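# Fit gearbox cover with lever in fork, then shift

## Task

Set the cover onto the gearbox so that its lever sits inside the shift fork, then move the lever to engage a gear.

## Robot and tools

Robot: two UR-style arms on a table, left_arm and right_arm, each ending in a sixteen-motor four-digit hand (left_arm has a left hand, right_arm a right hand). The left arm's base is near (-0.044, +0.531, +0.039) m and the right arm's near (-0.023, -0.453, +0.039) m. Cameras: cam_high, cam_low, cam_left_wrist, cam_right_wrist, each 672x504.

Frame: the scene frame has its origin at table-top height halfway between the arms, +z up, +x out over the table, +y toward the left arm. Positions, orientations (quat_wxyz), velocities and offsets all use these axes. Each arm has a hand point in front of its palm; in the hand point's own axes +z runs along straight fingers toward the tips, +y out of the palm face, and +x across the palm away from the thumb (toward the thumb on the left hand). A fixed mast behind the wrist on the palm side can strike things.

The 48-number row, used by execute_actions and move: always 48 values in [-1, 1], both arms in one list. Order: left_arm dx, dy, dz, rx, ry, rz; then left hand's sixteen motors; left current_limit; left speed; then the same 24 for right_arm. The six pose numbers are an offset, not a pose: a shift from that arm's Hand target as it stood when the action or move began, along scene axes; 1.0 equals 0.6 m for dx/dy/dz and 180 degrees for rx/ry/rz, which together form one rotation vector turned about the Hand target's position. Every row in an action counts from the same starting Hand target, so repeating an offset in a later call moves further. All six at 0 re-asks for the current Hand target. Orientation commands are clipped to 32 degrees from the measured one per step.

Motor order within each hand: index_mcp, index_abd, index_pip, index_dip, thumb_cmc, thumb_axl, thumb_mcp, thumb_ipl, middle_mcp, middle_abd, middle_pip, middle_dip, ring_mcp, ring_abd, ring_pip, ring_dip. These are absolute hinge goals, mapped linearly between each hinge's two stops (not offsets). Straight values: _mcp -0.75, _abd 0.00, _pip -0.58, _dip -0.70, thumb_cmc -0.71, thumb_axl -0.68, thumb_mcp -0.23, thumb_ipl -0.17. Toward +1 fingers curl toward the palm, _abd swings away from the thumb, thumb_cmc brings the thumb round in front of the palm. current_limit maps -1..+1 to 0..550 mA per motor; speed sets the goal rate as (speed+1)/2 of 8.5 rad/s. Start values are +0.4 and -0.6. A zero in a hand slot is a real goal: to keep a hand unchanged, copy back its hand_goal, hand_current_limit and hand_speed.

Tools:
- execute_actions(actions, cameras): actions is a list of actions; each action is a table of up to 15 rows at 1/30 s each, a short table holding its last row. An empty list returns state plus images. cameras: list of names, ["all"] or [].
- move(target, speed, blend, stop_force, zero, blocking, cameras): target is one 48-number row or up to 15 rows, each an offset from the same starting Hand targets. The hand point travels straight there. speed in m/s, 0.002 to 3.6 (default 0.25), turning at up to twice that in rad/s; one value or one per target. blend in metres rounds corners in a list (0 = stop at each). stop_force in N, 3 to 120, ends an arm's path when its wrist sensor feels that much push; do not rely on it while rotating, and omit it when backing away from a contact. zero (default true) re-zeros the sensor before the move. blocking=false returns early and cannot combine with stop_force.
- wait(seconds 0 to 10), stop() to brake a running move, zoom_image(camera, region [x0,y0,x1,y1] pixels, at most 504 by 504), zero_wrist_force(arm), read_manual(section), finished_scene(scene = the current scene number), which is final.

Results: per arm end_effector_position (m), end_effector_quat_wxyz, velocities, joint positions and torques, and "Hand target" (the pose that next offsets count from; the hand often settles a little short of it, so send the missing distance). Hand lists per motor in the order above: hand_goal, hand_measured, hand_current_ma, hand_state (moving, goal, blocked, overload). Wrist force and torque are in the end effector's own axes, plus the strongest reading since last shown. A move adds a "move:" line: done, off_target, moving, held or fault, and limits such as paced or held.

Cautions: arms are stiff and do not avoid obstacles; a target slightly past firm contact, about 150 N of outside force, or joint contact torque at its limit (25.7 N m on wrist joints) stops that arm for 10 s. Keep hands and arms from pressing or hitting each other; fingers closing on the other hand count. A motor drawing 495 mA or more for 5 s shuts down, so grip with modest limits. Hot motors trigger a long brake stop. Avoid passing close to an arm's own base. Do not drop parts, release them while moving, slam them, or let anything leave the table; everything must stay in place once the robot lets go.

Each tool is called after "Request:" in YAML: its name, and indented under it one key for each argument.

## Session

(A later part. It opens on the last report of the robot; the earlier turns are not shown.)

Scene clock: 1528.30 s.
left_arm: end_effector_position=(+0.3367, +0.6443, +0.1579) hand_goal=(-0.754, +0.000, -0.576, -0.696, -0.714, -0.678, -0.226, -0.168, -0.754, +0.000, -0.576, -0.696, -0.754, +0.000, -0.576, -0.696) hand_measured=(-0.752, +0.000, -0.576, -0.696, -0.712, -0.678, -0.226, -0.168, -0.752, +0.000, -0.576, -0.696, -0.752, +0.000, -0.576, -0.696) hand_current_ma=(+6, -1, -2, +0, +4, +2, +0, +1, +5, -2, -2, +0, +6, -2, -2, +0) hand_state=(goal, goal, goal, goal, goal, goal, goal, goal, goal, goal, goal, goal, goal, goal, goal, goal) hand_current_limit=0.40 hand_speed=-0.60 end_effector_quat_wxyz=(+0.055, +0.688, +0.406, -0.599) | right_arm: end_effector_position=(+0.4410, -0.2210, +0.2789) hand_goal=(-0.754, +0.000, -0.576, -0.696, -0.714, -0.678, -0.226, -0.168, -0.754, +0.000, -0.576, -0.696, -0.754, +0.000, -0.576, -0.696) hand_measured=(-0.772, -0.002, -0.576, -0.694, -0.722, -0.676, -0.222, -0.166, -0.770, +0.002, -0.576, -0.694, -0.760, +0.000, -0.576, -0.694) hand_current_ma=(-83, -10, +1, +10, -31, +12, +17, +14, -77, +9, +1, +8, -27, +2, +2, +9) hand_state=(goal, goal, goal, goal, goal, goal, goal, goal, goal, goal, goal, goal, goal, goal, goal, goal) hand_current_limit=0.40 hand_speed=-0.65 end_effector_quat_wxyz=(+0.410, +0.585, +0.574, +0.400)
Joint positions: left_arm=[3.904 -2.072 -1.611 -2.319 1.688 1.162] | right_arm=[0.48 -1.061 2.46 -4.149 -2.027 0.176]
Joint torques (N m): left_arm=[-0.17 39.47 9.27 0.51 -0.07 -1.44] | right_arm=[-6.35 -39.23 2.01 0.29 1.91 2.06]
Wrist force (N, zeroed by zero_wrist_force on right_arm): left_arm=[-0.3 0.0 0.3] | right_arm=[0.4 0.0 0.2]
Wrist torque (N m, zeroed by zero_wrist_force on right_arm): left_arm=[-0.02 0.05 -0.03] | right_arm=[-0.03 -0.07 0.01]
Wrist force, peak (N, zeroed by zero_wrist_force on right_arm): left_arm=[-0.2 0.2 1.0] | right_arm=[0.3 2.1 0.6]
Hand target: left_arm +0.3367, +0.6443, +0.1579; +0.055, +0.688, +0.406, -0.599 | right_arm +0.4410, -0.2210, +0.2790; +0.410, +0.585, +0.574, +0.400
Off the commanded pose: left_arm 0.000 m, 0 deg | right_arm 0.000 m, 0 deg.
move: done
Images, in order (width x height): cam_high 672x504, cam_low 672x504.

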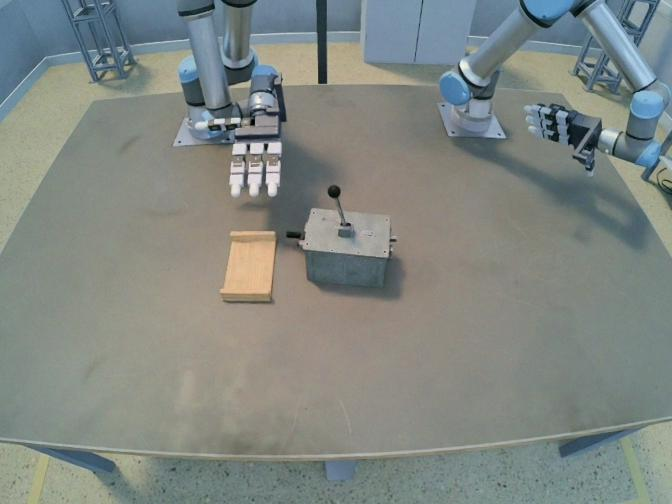

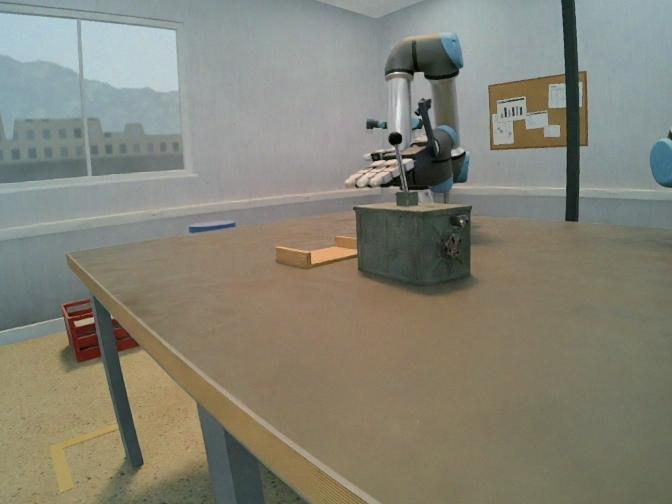

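Request:
finished_scene:
  scene: 2

The scene is finished: the task was done.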